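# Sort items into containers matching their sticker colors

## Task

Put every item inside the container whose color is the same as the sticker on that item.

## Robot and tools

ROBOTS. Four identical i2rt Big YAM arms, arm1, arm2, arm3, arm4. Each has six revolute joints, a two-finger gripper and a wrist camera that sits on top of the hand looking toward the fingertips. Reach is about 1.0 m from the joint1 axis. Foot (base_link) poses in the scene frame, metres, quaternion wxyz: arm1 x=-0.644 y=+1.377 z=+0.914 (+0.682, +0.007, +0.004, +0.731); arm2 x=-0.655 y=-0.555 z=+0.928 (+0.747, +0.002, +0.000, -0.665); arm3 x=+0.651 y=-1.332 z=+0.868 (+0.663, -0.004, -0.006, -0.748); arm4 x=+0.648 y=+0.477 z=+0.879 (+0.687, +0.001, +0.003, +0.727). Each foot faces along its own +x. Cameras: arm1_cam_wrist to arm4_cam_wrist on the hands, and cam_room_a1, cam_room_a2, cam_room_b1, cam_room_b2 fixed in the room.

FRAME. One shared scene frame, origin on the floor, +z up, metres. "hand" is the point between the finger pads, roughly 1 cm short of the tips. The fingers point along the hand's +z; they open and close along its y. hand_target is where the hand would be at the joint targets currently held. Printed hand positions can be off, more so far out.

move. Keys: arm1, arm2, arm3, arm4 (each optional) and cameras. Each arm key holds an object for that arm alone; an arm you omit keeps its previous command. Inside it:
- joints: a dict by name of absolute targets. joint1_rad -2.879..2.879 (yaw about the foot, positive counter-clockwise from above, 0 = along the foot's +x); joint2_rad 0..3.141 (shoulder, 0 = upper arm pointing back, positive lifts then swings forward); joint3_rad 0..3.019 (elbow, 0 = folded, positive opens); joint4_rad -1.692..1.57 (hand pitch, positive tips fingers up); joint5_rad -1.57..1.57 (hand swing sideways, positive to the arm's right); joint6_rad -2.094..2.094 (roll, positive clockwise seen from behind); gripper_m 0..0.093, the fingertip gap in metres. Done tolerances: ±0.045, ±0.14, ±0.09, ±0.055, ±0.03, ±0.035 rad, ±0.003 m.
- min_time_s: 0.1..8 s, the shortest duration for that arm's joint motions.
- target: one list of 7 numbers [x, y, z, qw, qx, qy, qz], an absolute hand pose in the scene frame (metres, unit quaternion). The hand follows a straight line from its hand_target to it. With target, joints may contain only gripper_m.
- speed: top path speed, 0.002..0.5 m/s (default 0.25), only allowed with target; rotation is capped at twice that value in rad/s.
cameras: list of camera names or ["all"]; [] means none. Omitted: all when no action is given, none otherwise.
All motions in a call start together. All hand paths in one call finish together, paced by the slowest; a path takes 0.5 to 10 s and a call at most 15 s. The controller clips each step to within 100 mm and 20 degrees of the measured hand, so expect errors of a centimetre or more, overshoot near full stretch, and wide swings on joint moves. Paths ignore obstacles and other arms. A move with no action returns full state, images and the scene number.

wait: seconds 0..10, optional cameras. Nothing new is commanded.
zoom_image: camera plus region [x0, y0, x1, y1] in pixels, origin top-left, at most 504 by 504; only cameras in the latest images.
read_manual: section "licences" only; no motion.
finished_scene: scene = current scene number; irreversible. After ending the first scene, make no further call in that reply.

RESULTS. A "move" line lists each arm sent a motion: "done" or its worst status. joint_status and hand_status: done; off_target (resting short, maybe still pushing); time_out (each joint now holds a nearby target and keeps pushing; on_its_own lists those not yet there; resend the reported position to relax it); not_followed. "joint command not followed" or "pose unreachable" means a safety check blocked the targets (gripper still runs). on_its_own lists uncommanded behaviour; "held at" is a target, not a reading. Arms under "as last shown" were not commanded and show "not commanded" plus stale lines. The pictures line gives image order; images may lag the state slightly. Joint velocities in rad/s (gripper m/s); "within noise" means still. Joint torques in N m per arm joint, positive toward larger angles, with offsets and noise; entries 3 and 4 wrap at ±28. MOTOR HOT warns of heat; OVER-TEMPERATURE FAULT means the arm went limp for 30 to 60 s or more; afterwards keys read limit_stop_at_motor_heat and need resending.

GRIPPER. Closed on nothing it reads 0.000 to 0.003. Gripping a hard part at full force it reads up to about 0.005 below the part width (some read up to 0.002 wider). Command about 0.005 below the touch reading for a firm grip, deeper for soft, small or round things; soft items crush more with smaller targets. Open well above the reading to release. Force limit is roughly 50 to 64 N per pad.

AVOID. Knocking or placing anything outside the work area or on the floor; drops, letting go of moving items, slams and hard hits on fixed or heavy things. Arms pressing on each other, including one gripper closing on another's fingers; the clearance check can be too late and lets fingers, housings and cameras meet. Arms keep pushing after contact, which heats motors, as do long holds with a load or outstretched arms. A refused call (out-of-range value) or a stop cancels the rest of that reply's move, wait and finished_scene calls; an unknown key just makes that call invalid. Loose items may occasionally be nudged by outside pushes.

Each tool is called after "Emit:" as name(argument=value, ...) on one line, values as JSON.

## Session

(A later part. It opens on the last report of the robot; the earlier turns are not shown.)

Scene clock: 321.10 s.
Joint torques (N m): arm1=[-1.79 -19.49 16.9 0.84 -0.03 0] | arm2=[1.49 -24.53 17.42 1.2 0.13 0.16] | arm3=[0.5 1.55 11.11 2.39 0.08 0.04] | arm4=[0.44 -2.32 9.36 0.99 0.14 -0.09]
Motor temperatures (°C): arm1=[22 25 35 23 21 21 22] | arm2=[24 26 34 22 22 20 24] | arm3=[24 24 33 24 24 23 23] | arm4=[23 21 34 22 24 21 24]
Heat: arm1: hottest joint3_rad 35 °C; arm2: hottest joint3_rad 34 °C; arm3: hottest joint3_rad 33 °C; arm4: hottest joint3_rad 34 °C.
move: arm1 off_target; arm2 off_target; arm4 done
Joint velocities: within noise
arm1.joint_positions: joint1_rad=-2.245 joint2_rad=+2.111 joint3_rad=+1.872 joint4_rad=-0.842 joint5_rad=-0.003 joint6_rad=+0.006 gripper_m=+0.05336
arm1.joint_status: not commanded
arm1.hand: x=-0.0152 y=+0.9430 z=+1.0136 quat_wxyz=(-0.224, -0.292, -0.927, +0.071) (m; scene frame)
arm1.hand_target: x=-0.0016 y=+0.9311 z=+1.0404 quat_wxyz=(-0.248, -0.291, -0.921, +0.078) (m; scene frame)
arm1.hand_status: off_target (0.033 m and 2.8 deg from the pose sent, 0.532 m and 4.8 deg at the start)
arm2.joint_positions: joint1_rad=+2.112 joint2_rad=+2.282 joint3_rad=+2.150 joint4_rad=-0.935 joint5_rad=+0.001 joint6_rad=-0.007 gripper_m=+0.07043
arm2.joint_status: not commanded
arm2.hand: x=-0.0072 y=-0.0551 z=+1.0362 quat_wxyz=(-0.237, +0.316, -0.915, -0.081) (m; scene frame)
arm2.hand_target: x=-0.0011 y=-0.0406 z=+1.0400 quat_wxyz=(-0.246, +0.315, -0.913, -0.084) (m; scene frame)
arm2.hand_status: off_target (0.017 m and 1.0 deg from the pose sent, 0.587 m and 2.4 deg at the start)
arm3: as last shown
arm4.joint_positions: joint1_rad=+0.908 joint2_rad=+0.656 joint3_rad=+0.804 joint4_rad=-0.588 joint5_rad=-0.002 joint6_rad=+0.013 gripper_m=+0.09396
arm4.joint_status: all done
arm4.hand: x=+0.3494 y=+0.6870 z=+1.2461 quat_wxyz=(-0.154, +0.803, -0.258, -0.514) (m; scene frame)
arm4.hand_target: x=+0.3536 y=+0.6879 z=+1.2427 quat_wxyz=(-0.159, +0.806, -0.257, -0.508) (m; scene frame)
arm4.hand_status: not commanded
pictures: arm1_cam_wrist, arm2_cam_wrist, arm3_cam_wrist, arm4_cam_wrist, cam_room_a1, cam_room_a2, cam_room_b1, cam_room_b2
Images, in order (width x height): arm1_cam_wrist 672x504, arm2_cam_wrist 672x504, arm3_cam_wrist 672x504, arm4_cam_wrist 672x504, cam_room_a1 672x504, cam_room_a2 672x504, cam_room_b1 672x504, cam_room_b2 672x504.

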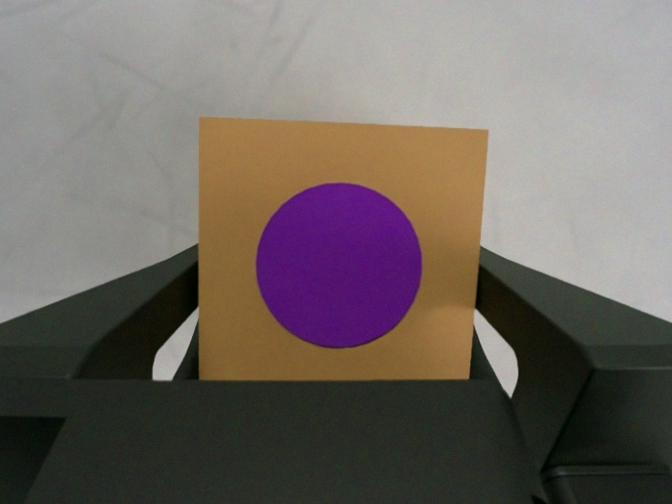

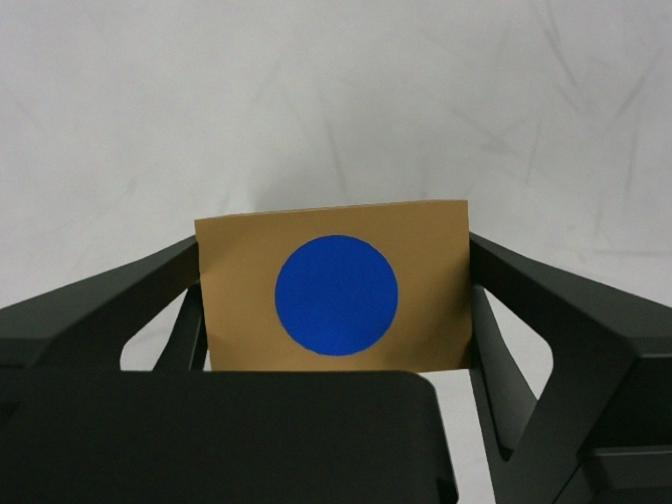

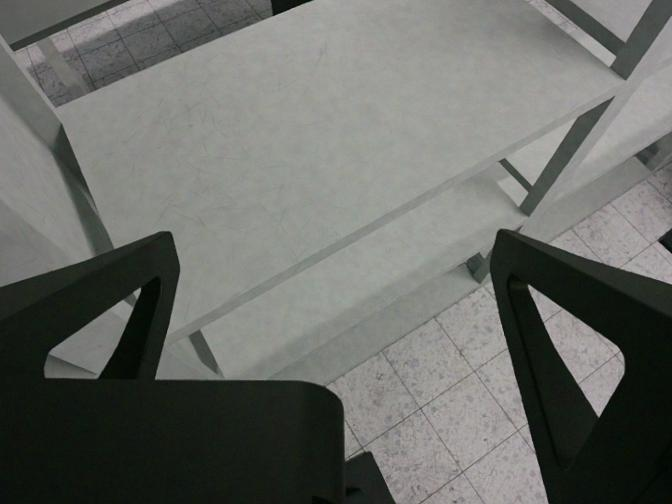

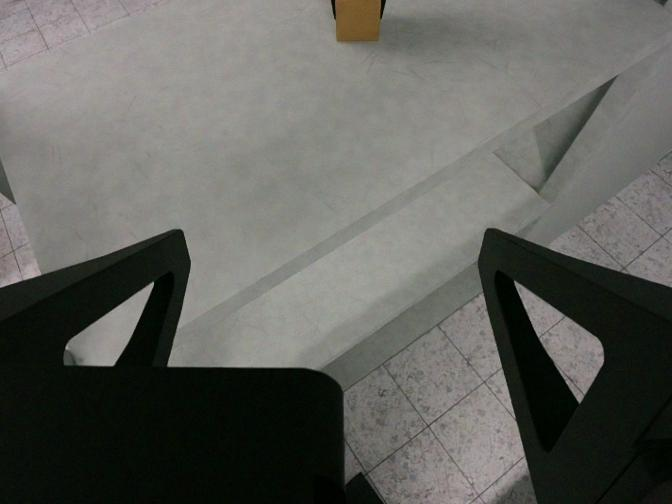

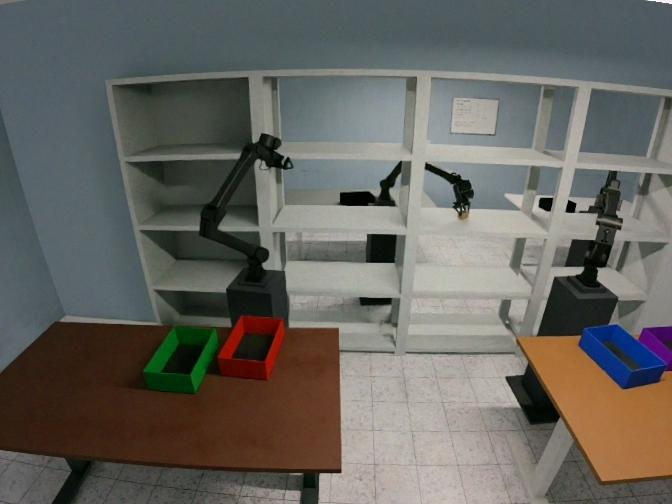

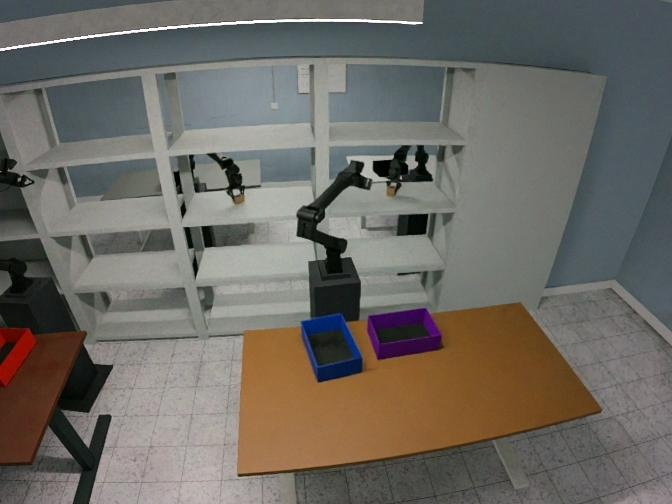

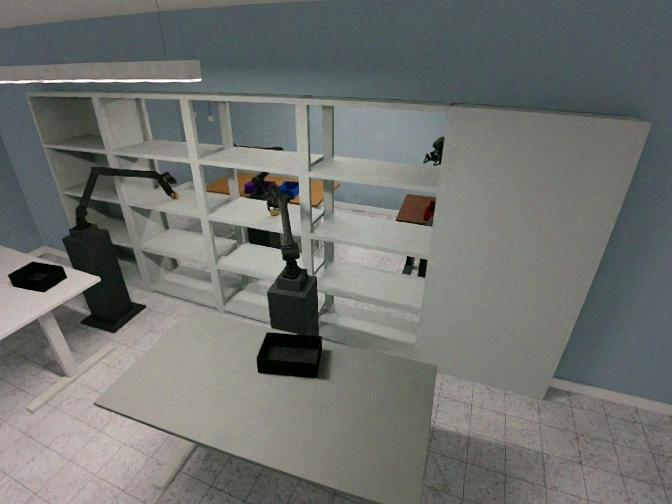

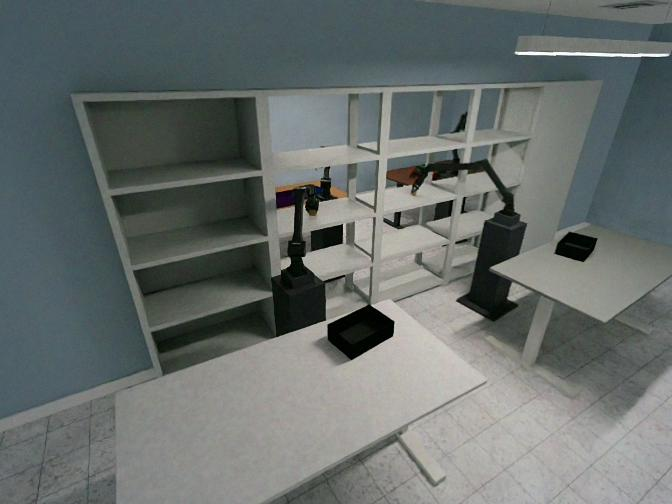

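Emit:
move(arm1={"target": [0.0, 0.93, 1.005, 0.247, 0.291, 0.921, -0.078], "speed": 0.08}, arm2={"target": [0.0, -0.04, 1.0, 0.245, -0.315, 0.914, 0.084], "speed": 0.08}, cameras=["arm1_cam_wrist","arm2_cam_wrist","arm4_cam_wrist"])

Scene clock: 326.33 s.
Joint torques (N m): arm1=[-1.79 -17.67 12.89 2.06 -0.03 0.02] | arm2=[1.32 -24.41 11.96 2.55 0.13 0.16] | arm3=[0.67 1.55 11.11 2.4 0.09 0.02] | arm4=[0.38 -2.37 9.46 1.01 0.13 -0.09]
Motor temperatures (°C): arm1=[22 26 36 23 21 21 22] | arm2=[24 26 35 22 22 20 24] | arm3=[24 24 33 24 24 23 23] | arm4=[23 21 34 22 24 21 24]
Heat: arm1: hottest joint3_rad 36 °C; arm2: hottest joint3_rad 35 °C; arm3: hottest joint3_rad 33 °C; arm4: hottest joint3_rad 34 °C.
move: arm1 off_target; arm2 off_target
Joint velocities: within noise
arm1.joint_positions: joint1_rad=-2.245 joint2_rad=+2.122 joint3_rad=+1.872 joint4_rad=-0.799 joint5_rad=-0.003 joint6_rad=+0.006 gripper_m=+0.05336
arm1.joint_status: not commanded
arm1.hand: x=-0.0077 y=+0.9378 z=+1.0110 quat_wxyz=(-0.239, -0.290, -0.923, +0.076) (m; scene frame)
arm1.hand_target: x=-0.0005 y=+0.9303 z=+1.0049 quat_wxyz=(-0.247, -0.291, -0.921, +0.078) (m; scene frame)
arm1.hand_status: off_target (0.013 m and 1.0 deg from the pose sent, 0.022 m and 2.8 deg at the start)
arm2.joint_positions: joint1_rad=+2.112 joint2_rad=+2.298 joint3_rad=+2.150 joint4_rad=-0.881 joint5_rad=+0.001 joint6_rad=-0.007 gripper_m=+0.07043
arm2.joint_status: not commanded
arm2.hand: x=+0.0016 y=-0.0482 z=+1.0304 quat_wxyz=(-0.255, +0.314, -0.910, -0.086) (m; scene frame)
arm2.hand_target: x=-0.0012 y=-0.0409 z=+1.0003 quat_wxyz=(-0.245, +0.315, -0.913, -0.084) (m; scene frame)
arm2.hand_status: off_target (0.032 m and 1.3 deg from the pose sent, 0.040 m and 0.9 deg at the start)
arm3, arm4: as last shown
pictures: arm1_cam_wrist, arm2_cam_wrist, arm4_cam_wrist
Images, in order (width x height): arm1_cam_wrist 672x504, arm2_cam_wrist 672x504, arm4_cam_wrist 672x504.

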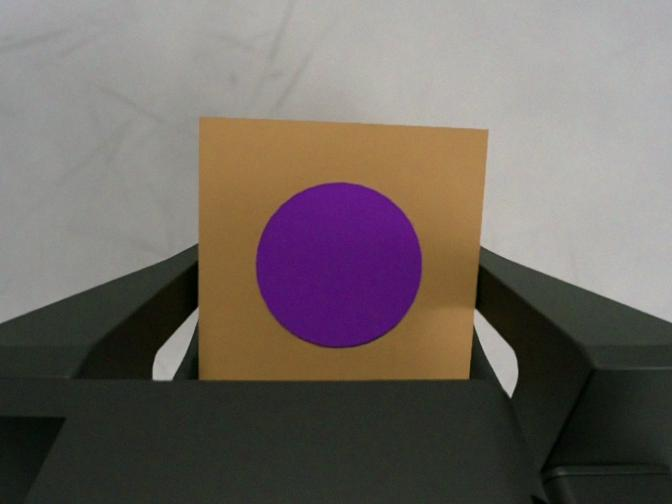

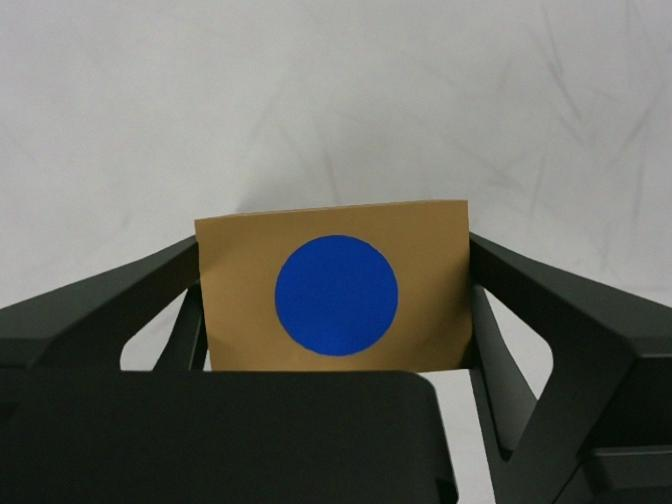

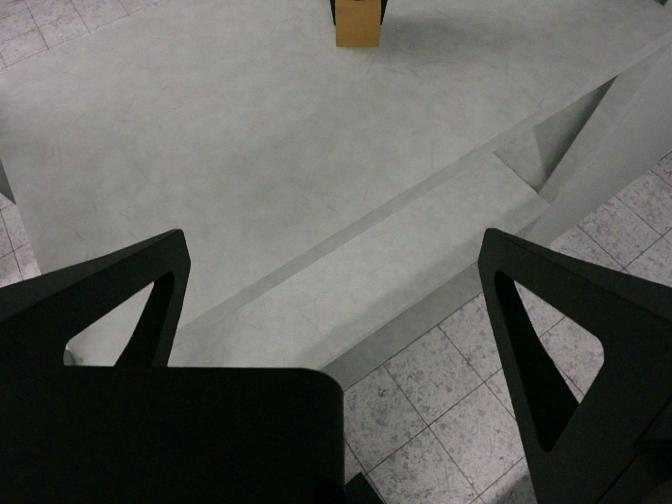

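Emit:
move(arm1={"target": [0.0, 0.93, 0.975, 0.247, 0.291, 0.921, -0.078], "speed": 0.08}, arm2={"target": [0.0, -0.04, 0.97, 0.245, -0.315, 0.914, 0.084], "speed": 0.08}, cameras=["arm1_cam_wrist","arm2_cam_wrist","arm4_cam_wrist"])

Emit:
zoom_image(camera="arm4_cam_wrist", region=[250, 0, 450, 150])

Scene clock: 331.63 s.
Joint torques (N m): arm1=[-2.02 -16.38 9.92 2.06 -0.03 0.05] | arm2=[1.55 -23 9.62 2.56 0.14 0.16] | arm3=[0.5 1.67 11.11 2.43 0.09 0.04] | arm4=[0.62 -2.96 9.46 1.11 0.14 -0.07]
Motor temperatures (°C): arm1=[22 26 36 23 21 21 22] | arm2=[24 26 35 22 22 20 24] | arm3=[24 24 33 24 24 23 23] | arm4=[23 21 34 22 24 21 24]
Heat: arm1: hottest joint3_rad 36 °C; arm2: hottest joint3_rad 35 °C; arm3: hottest joint3_rad 33 °C; arm4: hottest joint3_rad 34 °C.
move: arm1 off_target; arm2 off_target
Joint velocities: within noise
arm1.joint_positions: joint1_rad=-2.245 joint2_rad=+2.127 joint3_rad=+1.864 joint4_rad=-0.733 joint5_rad=-0.003 joint6_rad=+0.006 gripper_m=+0.05336
arm1.joint_status: not commanded
arm1.hand: x=+0.0017 y=+0.9313 z=+1.0112 quat_wxyz=(-0.263, -0.288, -0.917, +0.083) (m; scene frame)
arm1.hand_target: x=-0.0014 y=+0.9310 z=+0.9757 quat_wxyz=(-0.247, -0.291, -0.921, +0.078) (m; scene frame)
arm1.hand_status: off_target (0.036 m and 2.1 deg from the pose sent, 0.038 m and 1.0 deg at the start)
arm2.joint_positions: joint1_rad=+2.112 joint2_rad=+2.298 joint3_rad=+2.130 joint4_rad=-0.817 joint5_rad=+0.001 joint6_rad=-0.007 gripper_m=+0.07043
arm2.joint_status: not commanded
arm2.hand: x=+0.0081 y=-0.0432 z=+1.0289 quat_wxyz=(-0.275, +0.312, -0.904, -0.093) (m; scene frame)
arm2.hand_target: x=-0.0026 y=-0.0422 z=+0.9714 quat_wxyz=(-0.245, +0.315, -0.913, -0.083) (m; scene frame)
arm2.hand_status: off_target (0.060 m and 3.8 deg from the pose sent, 0.061 m and 1.3 deg at the start)
arm3.joint_positions: joint1_rad=-1.990 joint2_rad=+0.642 joint3_rad=+1.391 joint4_rad=-1.218 joint5_rad=-0.002 joint6_rad=-0.008 gripper_m=+0.09398
arm3.joint_status: not commanded
arm3.hand: x=+0.4272 y=-1.1900 z=+1.4251 quat_wxyz=(+0.135, -0.823, +0.227, +0.502) (m; scene frame)
arm3.hand_target: x=+0.4293 y=-1.1877 z=+1.4466 quat_wxyz=(+0.142, -0.809, +0.231, +0.522) (m; scene frame)
arm3.hand_status: not commanded
arm4: as last shown
pictures: arm1_cam_wrist, arm2_cam_wrist, arm4_cam_wrist
Images, in order (width x height): arm1_cam_wrist 672x504, arm2_cam_wrist 672x504, arm4_cam_wrist 672x504.

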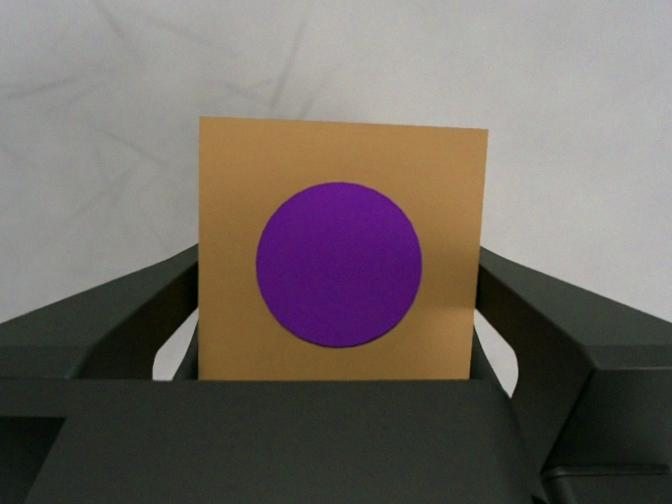

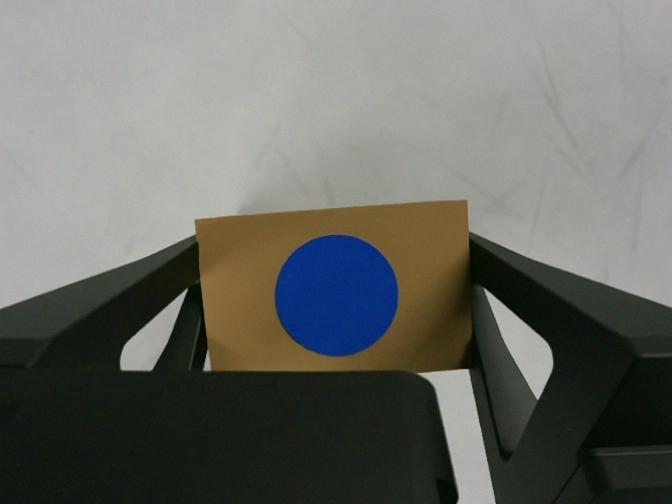

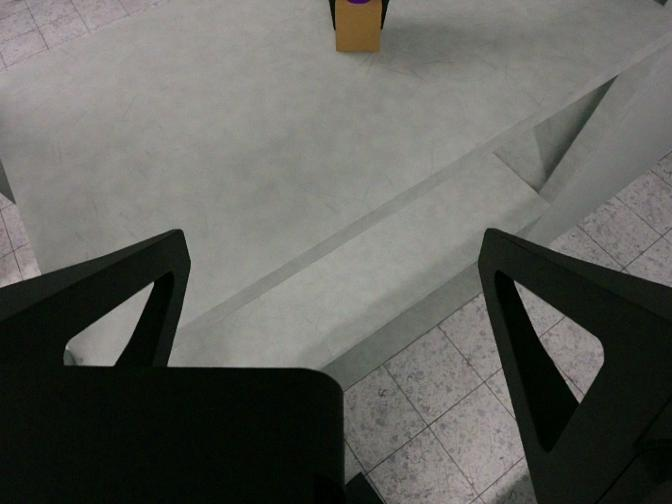

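Scaled by 2.520.

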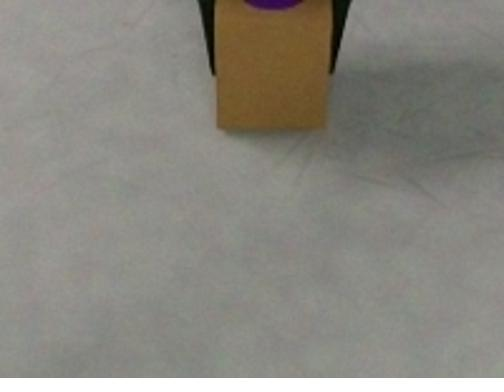

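Emit:
move(arm1={"target": [-0.006, 0.936, 1.0, 0.231, 0.292, 0.925, -0.073], "speed": 0.08}, arm2={"target": [0.002, -0.046, 1.012, 0.245, -0.315, 0.914, 0.084], "speed": 0.08}, cameras=["arm4_cam_wrist"])

Emit:
zoom_image(camera="arm4_cam_wrist", region=[250, 0, 450, 150])

Scene clock: 337.93 s.
Joint torques (N m): arm1=[-1.96 -18.78 12.44 0.18 0.02 0.04] | arm2=[0.79 -25.41 14.02 0.57 -0.05 0.09] | arm3=[0.44 1.61 11.17 2.44 0.08 0.02] | arm4=[0.15 -2.26 9.33 0.91 0.15 -0.1]
Motor temperatures (°C): arm1=[22 26 35 23 21 21 22] | arm2=[24 27 34 23 22 20 24] | arm3=[24 24 33 24 24 23 23] | arm4=[23 21 34 22 24 21 24]
Heat: arm1: hottest joint3_rad 35 °C; arm2: hottest joint3_rad 34 °C; arm3: hottest joint3_rad 33 °C; arm4: hottest joint3_rad 34 °C.
move: arm1 done; arm2 off_target
Joint velocities: within noise
arm1.joint_positions: joint1_rad=-2.245 joint2_rad=+2.127 joint3_rad=+1.872 joint4_rad=-0.778 joint5_rad=-0.003 joint6_rad=+0.006 gripper_m=+0.05336
arm1.joint_status: not commanded
arm1.hand: x=-0.0040 y=+0.9353 z=+1.0094 quat_wxyz=(-0.246, -0.290, -0.922, +0.078) (m; scene frame)
arm1.hand_target: x=-0.0061 y=+0.9360 z=+1.0002 quat_wxyz=(-0.231, -0.292, -0.925, +0.073) (m; scene frame)
arm1.hand_status: done (0.010 m and 1.9 deg from the pose sent, 0.014 m and 4.0 deg at the start)
arm2.joint_positions: joint1_rad=+2.112 joint2_rad=+2.298 joint3_rad=+2.136 joint4_rad=-0.853 joint5_rad=+0.001 joint6_rad=-0.007 gripper_m=+0.07043
arm2.joint_status: not commanded
arm2.hand: x=+0.0033 y=-0.0469 z=+1.0272 quat_wxyz=(-0.262, +0.314, -0.909, -0.088) (m; scene frame)
arm2.hand_target: x=+0.0017 y=-0.0462 z=+1.0121 quat_wxyz=(-0.245, +0.315, -0.913, -0.084) (m; scene frame)
arm2.hand_status: off_target (0.015 m and 2.1 deg from the pose sent, 0.018 m and 3.8 deg at the start)
arm3, arm4: as last shown
pictures: arm4_cam_wrist
Images, in order (width x height): arm4_cam_wrist 672x504.

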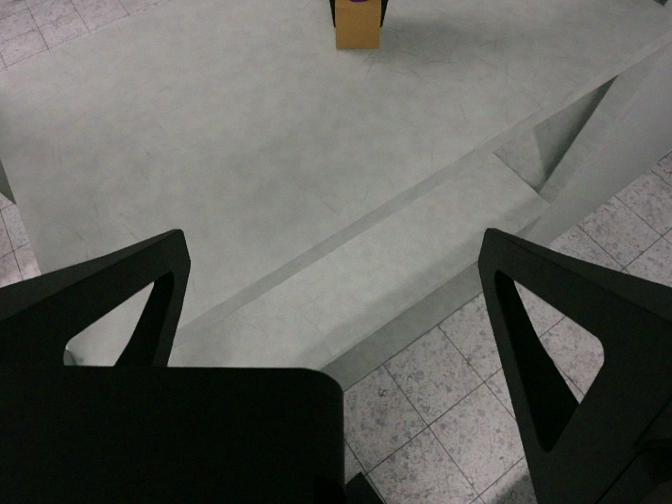

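Scaled by 2.520.

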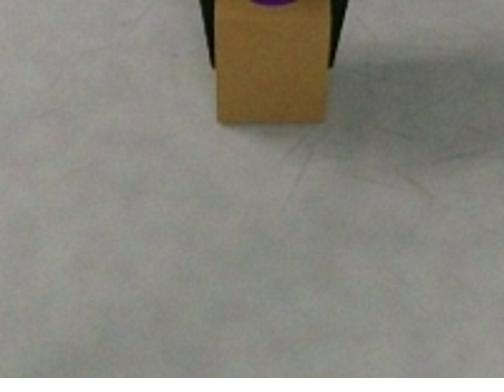

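Emit:
move(arm1={"joints": {"gripper_m": 0.093}}, arm2={"joints": {"gripper_m": 0.093}}, cameras=["arm1_cam_wrist","arm2_cam_wrist"])

Emit:
move(arm1={"target": [-0.25, 1.10, 1.10, 0.247, 0.291, 0.921, -0.078], "speed": 0.15}, arm2={"target": [-0.25, -0.24, 1.10, 0.245, -0.315, 0.914, 0.084], "speed": 0.15}, cameras=["arm1_cam_wrist","arm2_cam_wrist","arm4_cam_wrist"])

Scene clock: 343.87 s.
Joint torques (N m): arm1=[-1.96 -19.14 12.46 0.8 -0.06 0.02] | arm2=[0.91 -25.58 13.94 1.26 -0.04 0.1] | arm3=[0.62 1.67 11.11 2.39 0.08 0.03] | arm4=[-0.09 -2.67 9.44 0.92 0.14 -0.1]
Motor temperatures (°C): arm1=[22 26 36 23 21 21 23] | arm2=[24 27 33 22 22 20 24] | arm3=[24 24 33 24 24 23 23] | arm4=[23 21 34 22 24 21 24]
Heat: arm1: hottest joint3_rad 36 °C; arm2: hottest joint3_rad 33 °C; arm3: hottest joint3_rad 33 °C; arm4: hottest joint3_rad 34 °C.
move: arm1 done; arm2 done
Joint velocities: within noise
arm1.joint_positions: joint1_rad=-2.247 joint2_rad=+2.132 joint3_rad=+1.872 joint4_rad=-0.797 joint5_rad=-0.002 joint6_rad=+0.009 gripper_m=+0.09296
arm1.joint_status: all done
arm1.hand: x=-0.0084 y=+0.9366 z=+1.0034 quat_wxyz=(-0.235, -0.293, -0.924, +0.075) (m; scene frame)
arm1.hand_target: x=-0.0060 y=+0.9362 z=+1.0002 quat_wxyz=(-0.231, -0.292, -0.925, +0.073) (m; scene frame)
arm1.hand_status: not commanded
arm2.joint_positions: joint1_rad=+2.112 joint2_rad=+2.298 joint3_rad=+2.136 joint4_rad=-0.870 joint5_rad=+0.001 joint6_rad=-0.007 gripper_m=+0.09291
arm2.joint_status: all done
arm2.hand: x=+0.0004 y=-0.0491 z=+1.0243 quat_wxyz=(-0.253, +0.314, -0.911, -0.086) (m; scene frame)
arm2.hand_target: x=+0.0017 y=-0.0461 z=+1.0121 quat_wxyz=(-0.245, +0.315, -0.913, -0.084) (m; scene frame)
arm2.hand_status: not commanded
arm3, arm4: as last shown
pictures: arm1_cam_wrist, arm2_cam_wrist
Images, in order (width x height): arm1_cam_wrist 672x504, arm2_cam_wrist 672x504.

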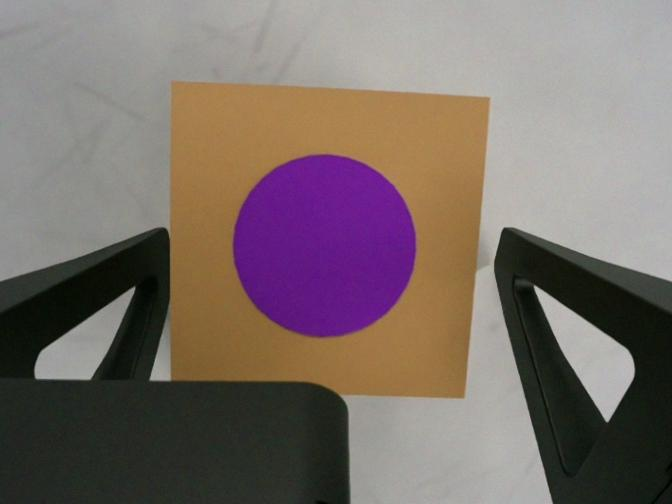

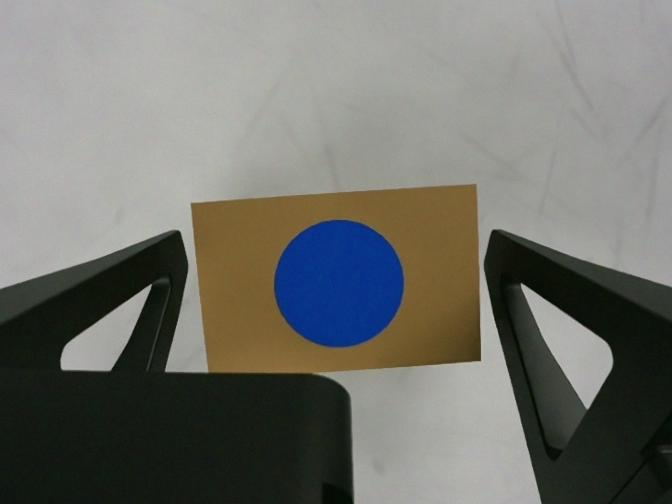

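Scene clock: 346.60 s.
Joint torques (N m): arm1=[-2.32 -8.47 11.19 1.05 -0.06 -0.12] | arm2=[1.08 -13.8 10.19 1.36 0.04 0.11] | arm3=[0.67 1.67 11.14 2.43 0.1 0.03] | arm4=[0.56 -2.37 9.51 0.91 0.11 -0.08]
Motor temperatures (°C): arm1=[22 26 35 23 21 21 22] | arm2=[24 27 33 22 22 20 24] | arm3=[24 24 33 24 24 23 23] | arm4=[23 21 34 22 24 21 24]
Heat: arm1: hottest joint3_rad 35 °C; arm2: hottest joint3_rad 33 °C; arm3: hottest joint3_rad 33 °C; arm4: hottest joint3_rad 34 °C.
move: arm1 done; arm2 off_target
Joint velocities: within noise
arm1.joint_positions: joint1_rad=-2.247 joint2_rad=+1.306 joint3_rad=+1.010 joint4_rad=-0.736 joint5_rad=-0.008 joint6_rad=+0.006 gripper_m=+0.09296
arm1.joint_status: not commanded
arm1.hand: x=-0.2455 y=+1.1033 z=+1.0965 quat_wxyz=(-0.248, -0.290, -0.921, +0.076) (m; scene frame)
arm1.hand_target: x=-0.2499 y=+1.1001 z=+1.1000 quat_wxyz=(-0.247, -0.291, -0.921, +0.078) (m; scene frame)
arm1.hand_status: done (0.007 m and 0.3 deg from the pose sent, 0.307 m and 1.4 deg at the start)
arm2.joint_positions: joint1_rad=+2.112 joint2_rad=+1.418 joint3_rad=+1.087 joint4_rad=-0.693 joint5_rad=+0.001 joint6_rad=-0.006 gripper_m=+0.09291
arm2.joint_status: not commanded
arm2.hand: x=-0.2425 y=-0.2372 z=+1.1089 quat_wxyz=(-0.257, +0.313, -0.910, -0.087) (m; scene frame)
arm2.hand_target: x=-0.2500 y=-0.2400 z=+1.1001 quat_wxyz=(-0.245, +0.315, -0.913, -0.084) (m; scene frame)
arm2.hand_status: off_target (0.012 m and 1.5 deg from the pose sent, 0.324 m and 1.0 deg at the start)
arm3, arm4: as last shown
pictures: arm1_cam_wrist, arm2_cam_wrist, arm4_cam_wrist
Images, in order (width x height): arm1_cam_wrist 672x504, arm2_cam_wrist 672x504, arm4_cam_wrist 672x504.

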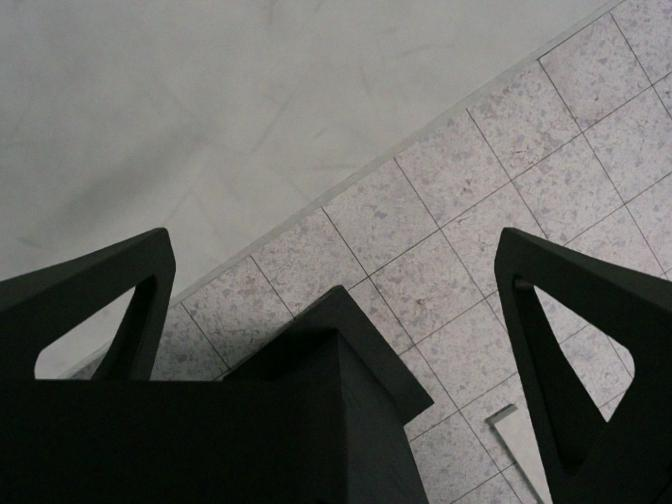

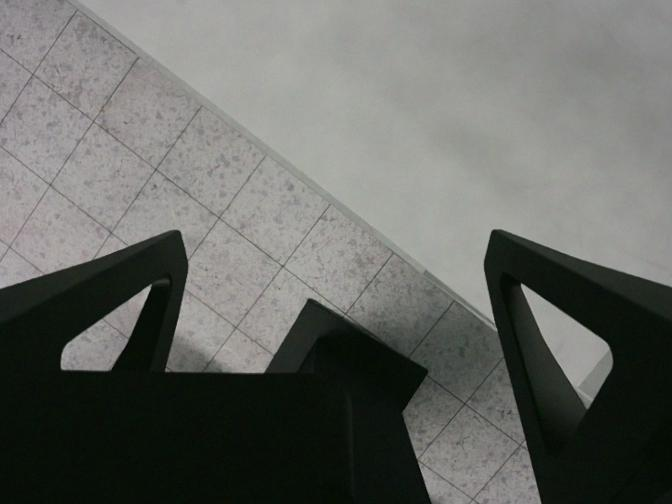

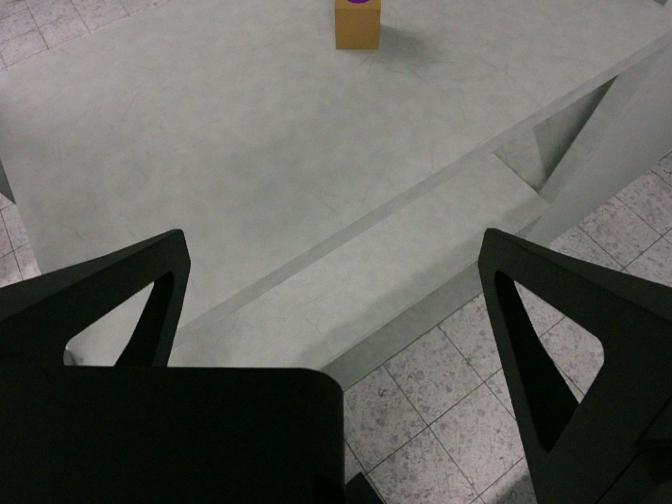

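Emit:
move(arm4={"target": [0.05, 0.90, 1.12, -0.078, 0.921, -0.291, -0.247], "speed": 0.2}, arm1={"joints": {"joint2_rad": 0.65, "joint3_rad": 0.9, "joint4_rad": -1.2}, "min_time_s": 3}, arm2={"joints": {"joint2_rad": 0.65, "joint3_rad": 0.9, "joint4_rad": -1.2}, "min_time_s": 3}, cameras=["arm4_cam_wrist"])

Scene clock: 357.10 s.
Joint torques (N m): arm1=[-2.9 0.91 11.03 0.94 -0.07 -0.06] | arm2=[1.03 -2.49 10.5 1.44 0.04 0.12] | arm3=[0.62 1.49 11.14 2.41 0.09 0.03] | arm4=[0.44 -21.07 13.14 0.49 0.2 -0.09]
Motor temperatures (°C): arm1=[21 26 35 23 21 21 22] | arm2=[24 27 33 22 22 20 24] | arm3=[24 24 33 24 24 23 23] | arm4=[23 21 35 22 24 21 24]
Heat: arm1: hottest joint3_rad 35 °C; arm2: hottest joint3_rad 33 °C; arm3: hottest joint3_rad 33 °C; arm4: hottest joint3_rad 35 °C.
move: arm1 done; arm2 done; arm4 off_target
Joint velocities: within noise
arm1.joint_positions: joint1_rad=-2.247 joint2_rad=+0.653 joint3_rad=+0.900 joint4_rad=-1.189 joint5_rad=-0.008 joint6_rad=+0.006 gripper_m=+0.09296
arm1.joint_status: all done
arm1.hand: x=-0.4097 y=+1.2182 z=+1.2173 quat_wxyz=(-0.289, -0.286, -0.909, +0.089) (m; scene frame)
arm1.hand_target: x=-0.4137 y=+1.2175 z=+1.2166 quat_wxyz=(-0.285, -0.287, -0.910, +0.090) (m; scene frame)
arm1.hand_status: not commanded
arm2.joint_positions: joint1_rad=+2.112 joint2_rad=+0.653 joint3_rad=+0.917 joint4_rad=-1.186 joint5_rad=+0.001 joint6_rad=-0.006 gripper_m=+0.09291
arm2.joint_status: all done
arm2.hand: x=-0.4332 y=-0.3849 z=+1.2454 quat_wxyz=(-0.303, +0.309, -0.896, -0.103) (m; scene frame)
arm2.hand_target: x=-0.4379 y=-0.3871 z=+1.2357 quat_wxyz=(-0.291, +0.310, -0.900, -0.100) (m; scene frame)
arm2.hand_status: not commanded
arm3: as last shown
arm4.joint_positions: joint1_rad=+0.908 joint2_rad=+1.932 joint3_rad=+1.891 joint4_rad=-1.030 joint5_rad=+0.002 joint6_rad=+0.012 gripper_m=+0.09396
arm4.joint_status: not commanded
arm4.hand: x=+0.0580 y=+0.8890 z=+1.1078 quat_wxyz=(-0.071, +0.923, -0.295, -0.238) (m; scene frame)
arm4.hand_target: x=+0.0508 y=+0.8996 z=+1.1201 quat_wxyz=(-0.078, +0.921, -0.291, -0.248) (m; scene frame)
arm4.hand_status: off_target (0.018 m and 1.4 deg from the pose sent, 0.388 m and 34.9 deg at the start)
pictures: arm4_cam_wrist
Images, in order (width x height): arm4_cam_wrist 672x504.

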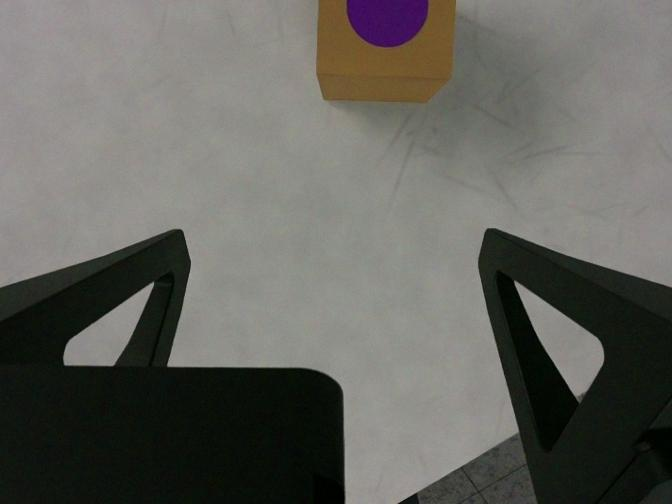

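Emit:
move(arm4={"target": [-0.002, 0.963, 1.085, -0.078, 0.921, -0.291, -0.247], "speed": 0.12}, cameras=["arm4_cam_wrist"])

Scene clock: 365.73 s.
Joint torques (N m): arm1=[-2.61 0.79 11.22 0.96 -0.03 -0.05] | arm2=[1.14 -2.43 10.45 1.46 0.03 0.12] | arm3=[0.5 1.67 11.12 2.41 0.09 0.03] | arm4=[0.15 -24.41 13.03 0.32 -0.07 -0.08]
Motor temperatures (°C): arm1=[21 25 34 23 21 21 22] | arm2=[24 27 33 22 22 20 24] | arm3=[24 24 33 24 24 23 23] | arm4=[23 22 37 22 24 21 24]
Heat: arm1: hottest joint3_rad 34 °C; arm2: hottest joint3_rad 33 °C; arm3: hottest joint3_rad 33 °C; arm4: hottest joint3_rad 37 °C.
move: arm4 off_target
Joint velocities: within noise
arm1, arm2, arm3: as last shown
arm4.joint_positions: joint1_rad=+0.877 joint2_rad=+2.195 joint3_rad=+2.247 joint4_rad=-1.112 joint5_rad=-0.007 joint6_rad=-0.015 gripper_m=+0.09396
arm4.joint_status: not commanded
arm4.hand: x=+0.0048 y=+0.9541 z=+1.0820 quat_wxyz=(-0.076, +0.921, -0.296, -0.242) (m; scene frame)
arm4.hand_target: x=-0.0014 y=+0.9627 z=+1.0850 quat_wxyz=(-0.078, +0.921, -0.291, -0.248) (m; scene frame)
arm4.hand_status: off_target (0.012 m and 0.9 deg from the pose sent, 0.098 m and 1.4 deg at the start)
pictures: arm4_cam_wrist
Images, in order (width x height): arm4_cam_wrist 672x504.

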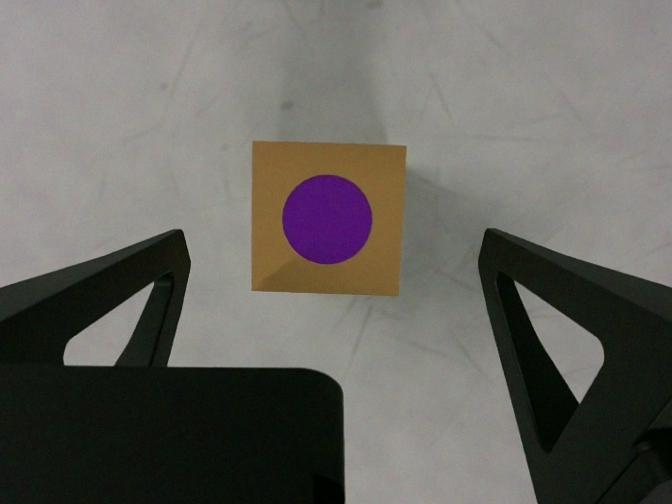

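Emit:
move(arm4={"target": [-0.006, 0.966, 1.024, -0.078, 0.921, -0.291, -0.247], "speed": 0.1}, cameras=["arm4_cam_wrist"])

Emit:
move(arm4={"joints": {"gripper_m": 0.045}}, cameras=["arm4_cam_wrist"])

Scene clock: 371.83 s.
Joint torques (N m): arm1=[-3.08 0.85 11.03 0.9 -0.02 -0.06] | arm2=[1.14 -2.43 10.48 1.44 0.03 0.11] | arm3=[0.56 1.49 11.14 2.41 0.1 0.02] | arm4=[0.67 -24.59 9.2 1.52 -0.04 -0.12]
Motor temperatures (°C): arm1=[21 25 34 23 21 21 22] | arm2=[24 27 33 22 22 20 24] | arm3=[24 24 33 24 24 23 23] | arm4=[23 22 37 22 24 21 24]
Heat: arm1: hottest joint3_rad 34 °C; arm2: hottest joint3_rad 33 °C; arm3: hottest joint3_rad 33 °C; arm4: hottest joint3_rad 37 °C.
move: arm4 off_target
Joint velocities: within noise
arm1, arm2, arm3: as last shown
arm4.joint_positions: joint1_rad=+0.877 joint2_rad=+2.208 joint3_rad=+2.175 joint4_rad=-0.997 joint5_rad=-0.007 joint6_rad=-0.015 gripper_m=+0.09396
arm4.joint_status: not commanded
arm4.hand: x=-0.0036 y=+0.9600 z=+1.0493 quat_wxyz=(-0.080, +0.917, -0.295, -0.255) (m; scene frame)
arm4.hand_target: x=-0.0050 y=+0.9654 z=+1.0241 quat_wxyz=(-0.078, +0.921, -0.291, -0.247) (m; scene frame)
arm4.hand_status: off_target (0.026 m and 1.2 deg from the pose sent, 0.060 m and 0.9 deg at the start)
pictures: arm4_cam_wrist
Images, in order (width x height): arm4_cam_wrist 672x504.

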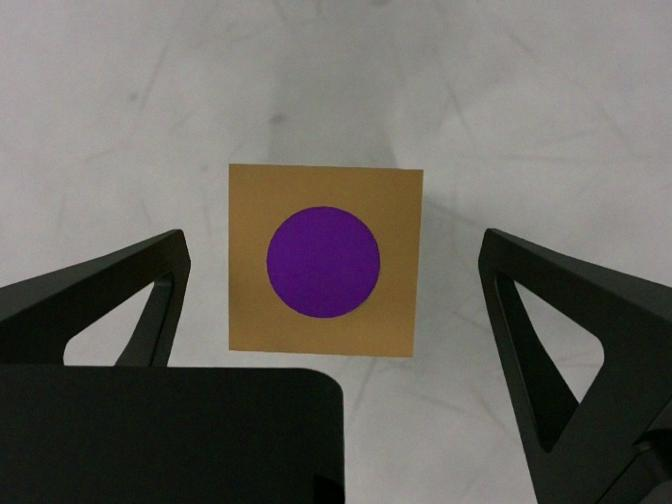

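Scene clock: 372.43 s.
Joint torques (N m): arm1=[-2.43 0.62 11.28 0.98 -0.04 -0.07] | arm2=[1.14 -2.37 10.45 1.44 0.04 0.12] | arm3=[0.62 1.61 11.11 2.41 0.08 0.03] | arm4=[0.44 -23.94 9.31 1.46 -0.02 -0.1]
Motor temperatures (°C): arm1=[21 25 34 23 21 21 22] | arm2=[24 26 33 22 22 20 24] | arm3=[24 24 33 24 24 23 23] | arm4=[23 22 37 22 24 21 24]
Heat: arm1: hottest joint3_rad 34 °C; arm2: hottest joint3_rad 33 °C; arm3: hottest joint3_rad 33 °C; arm4: hottest joint3_rad 37 °C.
move: arm4 off_target
Joint velocities: within noise
arm1, arm2, arm3: as last shown
arm4.joint_positions: joint1_rad=+0.877 joint2_rad=+2.208 joint3_rad=+2.175 joint4_rad=-0.997 joint5_rad=-0.008 joint6_rad=-0.016 gripper_m=+0.05318
arm4.joint_status: gripper_m off_target (ended at +0.05320, target +0.04500)
arm4.hand: x=-0.0038 y=+0.9599 z=+1.0494 quat_wxyz=(-0.080, +0.917, -0.294, -0.256) (m; scene frame)
arm4.hand_target: x=-0.0050 y=+0.9655 z=+1.0241 quat_wxyz=(-0.078, +0.921, -0.291, -0.247) (m; scene frame)
arm4.hand_status: not commanded
pictures: arm4_cam_wrist
Images, in order (width x height): arm4_cam_wrist 672x504.

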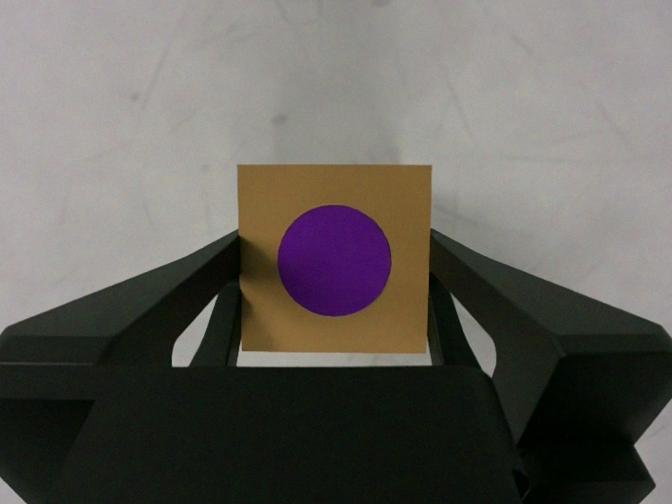

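Emit:
move(arm4={"joints": {"gripper_m": 0.085}})

Emit:
move(arm4={"target": [-0.003, 0.965, 1.0, -0.078, 0.921, -0.291, -0.247], "speed": 0.08}, cameras=["arm4_cam_wrist"])

Emit:
move(arm4={"joints": {"gripper_m": 0.045}}, cameras=["arm4_cam_wrist"])

Scene clock: 377.30 s.
Joint torques (N m): arm1=[-2.08 0.73 11.28 0.96 -0.01 -0.06] | arm2=[1.2 -2.43 10.48 1.47 0.02 0.11] | arm3=[0.5 1.49 11.12 2.44 0.08 0.03] | arm4=[0.62 -24.23 9.31 1.44 -0.01 -0.1]
Motor temperatures (°C): arm1=[21 25 34 23 21 21 22] | arm2=[24 26 33 22 22 20 23] | arm3=[24 24 34 24 24 23 23] | arm4=[23 23 36 22 24 21 25]
Heat: arm1: hottest joint3_rad 34 °C; arm2: hottest joint3_rad 33 °C; arm3: hottest joint3_rad 34 °C; arm4: hottest joint3_rad 36 °C.
move: arm4 done
Joint velocities: within noise
arm1, arm2: as last shown
arm3.joint_positions: joint1_rad=-1.990 joint2_rad=+0.642 joint3_rad=+1.391 joint4_rad=-1.218 joint5_rad=-0.002 joint6_rad=-0.008 gripper_m=+0.09398
arm3.joint_status: not commanded
arm3.hand: x=+0.4272 y=-1.1900 z=+1.4251 quat_wxyz=(+0.135, -0.823, +0.227, +0.502) (m; scene frame)
arm3.hand_target: x=+0.4293 y=-1.1877 z=+1.4466 quat_wxyz=(+0.142, -0.809, +0.231, +0.522) (m; scene frame)
arm3.hand_status: not commanded
arm4.joint_positions: joint1_rad=+0.877 joint2_rad=+2.208 joint3_rad=+2.175 joint4_rad=-0.997 joint5_rad=-0.008 joint6_rad=-0.016 gripper_m=+0.08492
arm4.joint_status: all done
arm4.hand: x=-0.0038 y=+0.9599 z=+1.0494 quat_wxyz=(-0.080, +0.917, -0.294, -0.256) (m; scene frame)
arm4.hand_target: x=-0.0050 y=+0.9655 z=+1.0241 quat_wxyz=(-0.078, +0.921, -0.291, -0.247) (m; scene frame)
arm4.hand_status: not commanded
pictures: none

Scene clock: 378.30 s.
Joint torques (N m): arm1=[-2.43 0.67 11.08 1.05 -0.03 -0.05] | arm2=[1.08 -2.61 10.48 1.43 0.04 0.11] | arm3=[0.67 1.49 11.14 2.44 0.09 0.02] | arm4=[0.38 -24.23 8.98 1.36 -0.05 -0.1]
Motor temperatures (°C): arm1=[21 25 34 23 21 21 22] | arm2=[24 26 33 22 22 20 23] | arm3=[24 24 34 24 24 23 23] | arm4=[23 23 36 22 24 21 25]
Heat: arm1: hottest joint3_rad 34 °C; arm2: hottest joint3_rad 33 °C; arm3: hottest joint3_rad 34 °C; arm4: hottest joint3_rad 36 °C.
move: arm4 off_target
Joint velocities: within noise
arm1, arm2, arm3: as last shown
arm4.joint_positions: joint1_rad=+0.877 joint2_rad=+2.208 joint3_rad=+2.111 joint4_rad=-0.932 joint5_rad=-0.008 joint6_rad=-0.016 gripper_m=+0.08492
arm4.joint_status: not commanded
arm4.hand: x=-0.0028 y=+0.9590 z=+1.0254 quat_wxyz=(-0.080, +0.917, -0.294, -0.256) (m; scene frame)
arm4.hand_target: x=-0.0021 y=+0.9645 z=+1.0001 quat_wxyz=(-0.078, +0.921, -0.291, -0.247) (m; scene frame)
arm4.hand_status: off_target (0.026 m and 1.2 deg from the pose sent, 0.050 m and 1.2 deg at the start)
pictures: arm4_cam_wrist
Images, in order (width x height): arm4_cam_wrist 672x504.

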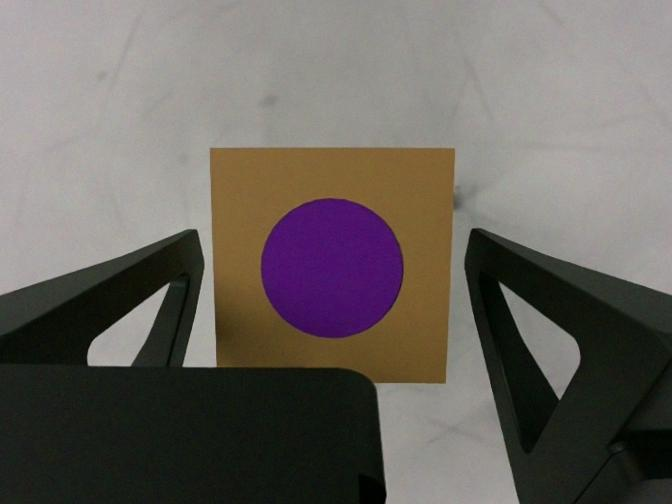

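Scene clock: 378.87 s.
Joint torques (N m): arm1=[-2.73 0.44 11.19 1.09 -0.04 -0.03] | arm2=[1.2 -2.49 10.47 1.47 0.03 0.11] | arm3=[0.5 1.61 11.1 2.43 0.08 0.02] | arm4=[0.44 -23.94 9.06 1.32 -0.03 -0.1]
Motor temperatures (°C): arm1=[21 25 34 23 21 21 22] | arm2=[24 26 33 22 22 20 23] | arm3=[24 24 34 24 24 23 23] | arm4=[23 23 36 22 24 21 25]
Heat: arm1: hottest joint3_rad 34 °C; arm2: hottest joint3_rad 33 °C; arm3: hottest joint3_rad 34 °C; arm4: hottest joint3_rad 36 °C.
move: arm4 off_target
Joint velocities: within noise
arm1, arm2, arm3: as last shown
arm4.joint_positions: joint1_rad=+0.877 joint2_rad=+2.208 joint3_rad=+2.111 joint4_rad=-0.932 joint5_rad=-0.009 joint6_rad=-0.017 gripper_m=+0.05330
arm4.joint_status: gripper_m off_target (ended at +0.05332, target +0.04500)
arm4.hand: x=-0.0028 y=+0.9589 z=+1.0254 quat_wxyz=(-0.080, +0.918, -0.293, -0.256) (m; scene frame)
arm4.hand_target: x=-0.0021 y=+0.9645 z=+1.0001 quat_wxyz=(-0.078, +0.921, -0.291, -0.247) (m; scene frame)
arm4.hand_status: not commanded
pictures: arm4_cam_wrist
Images, in order (width x height): arm4_cam_wrist 672x504.

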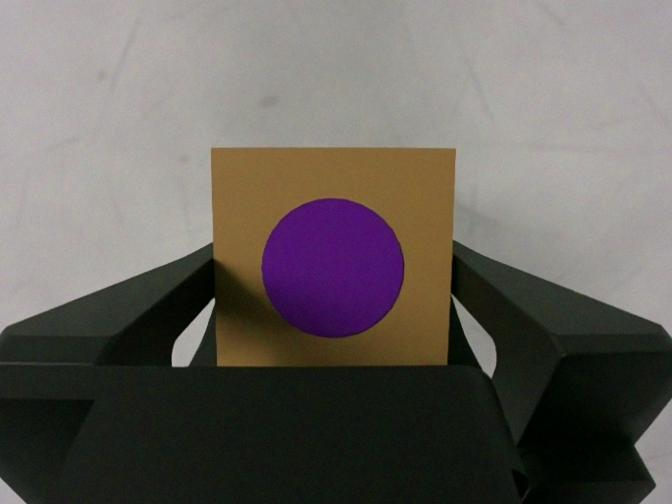

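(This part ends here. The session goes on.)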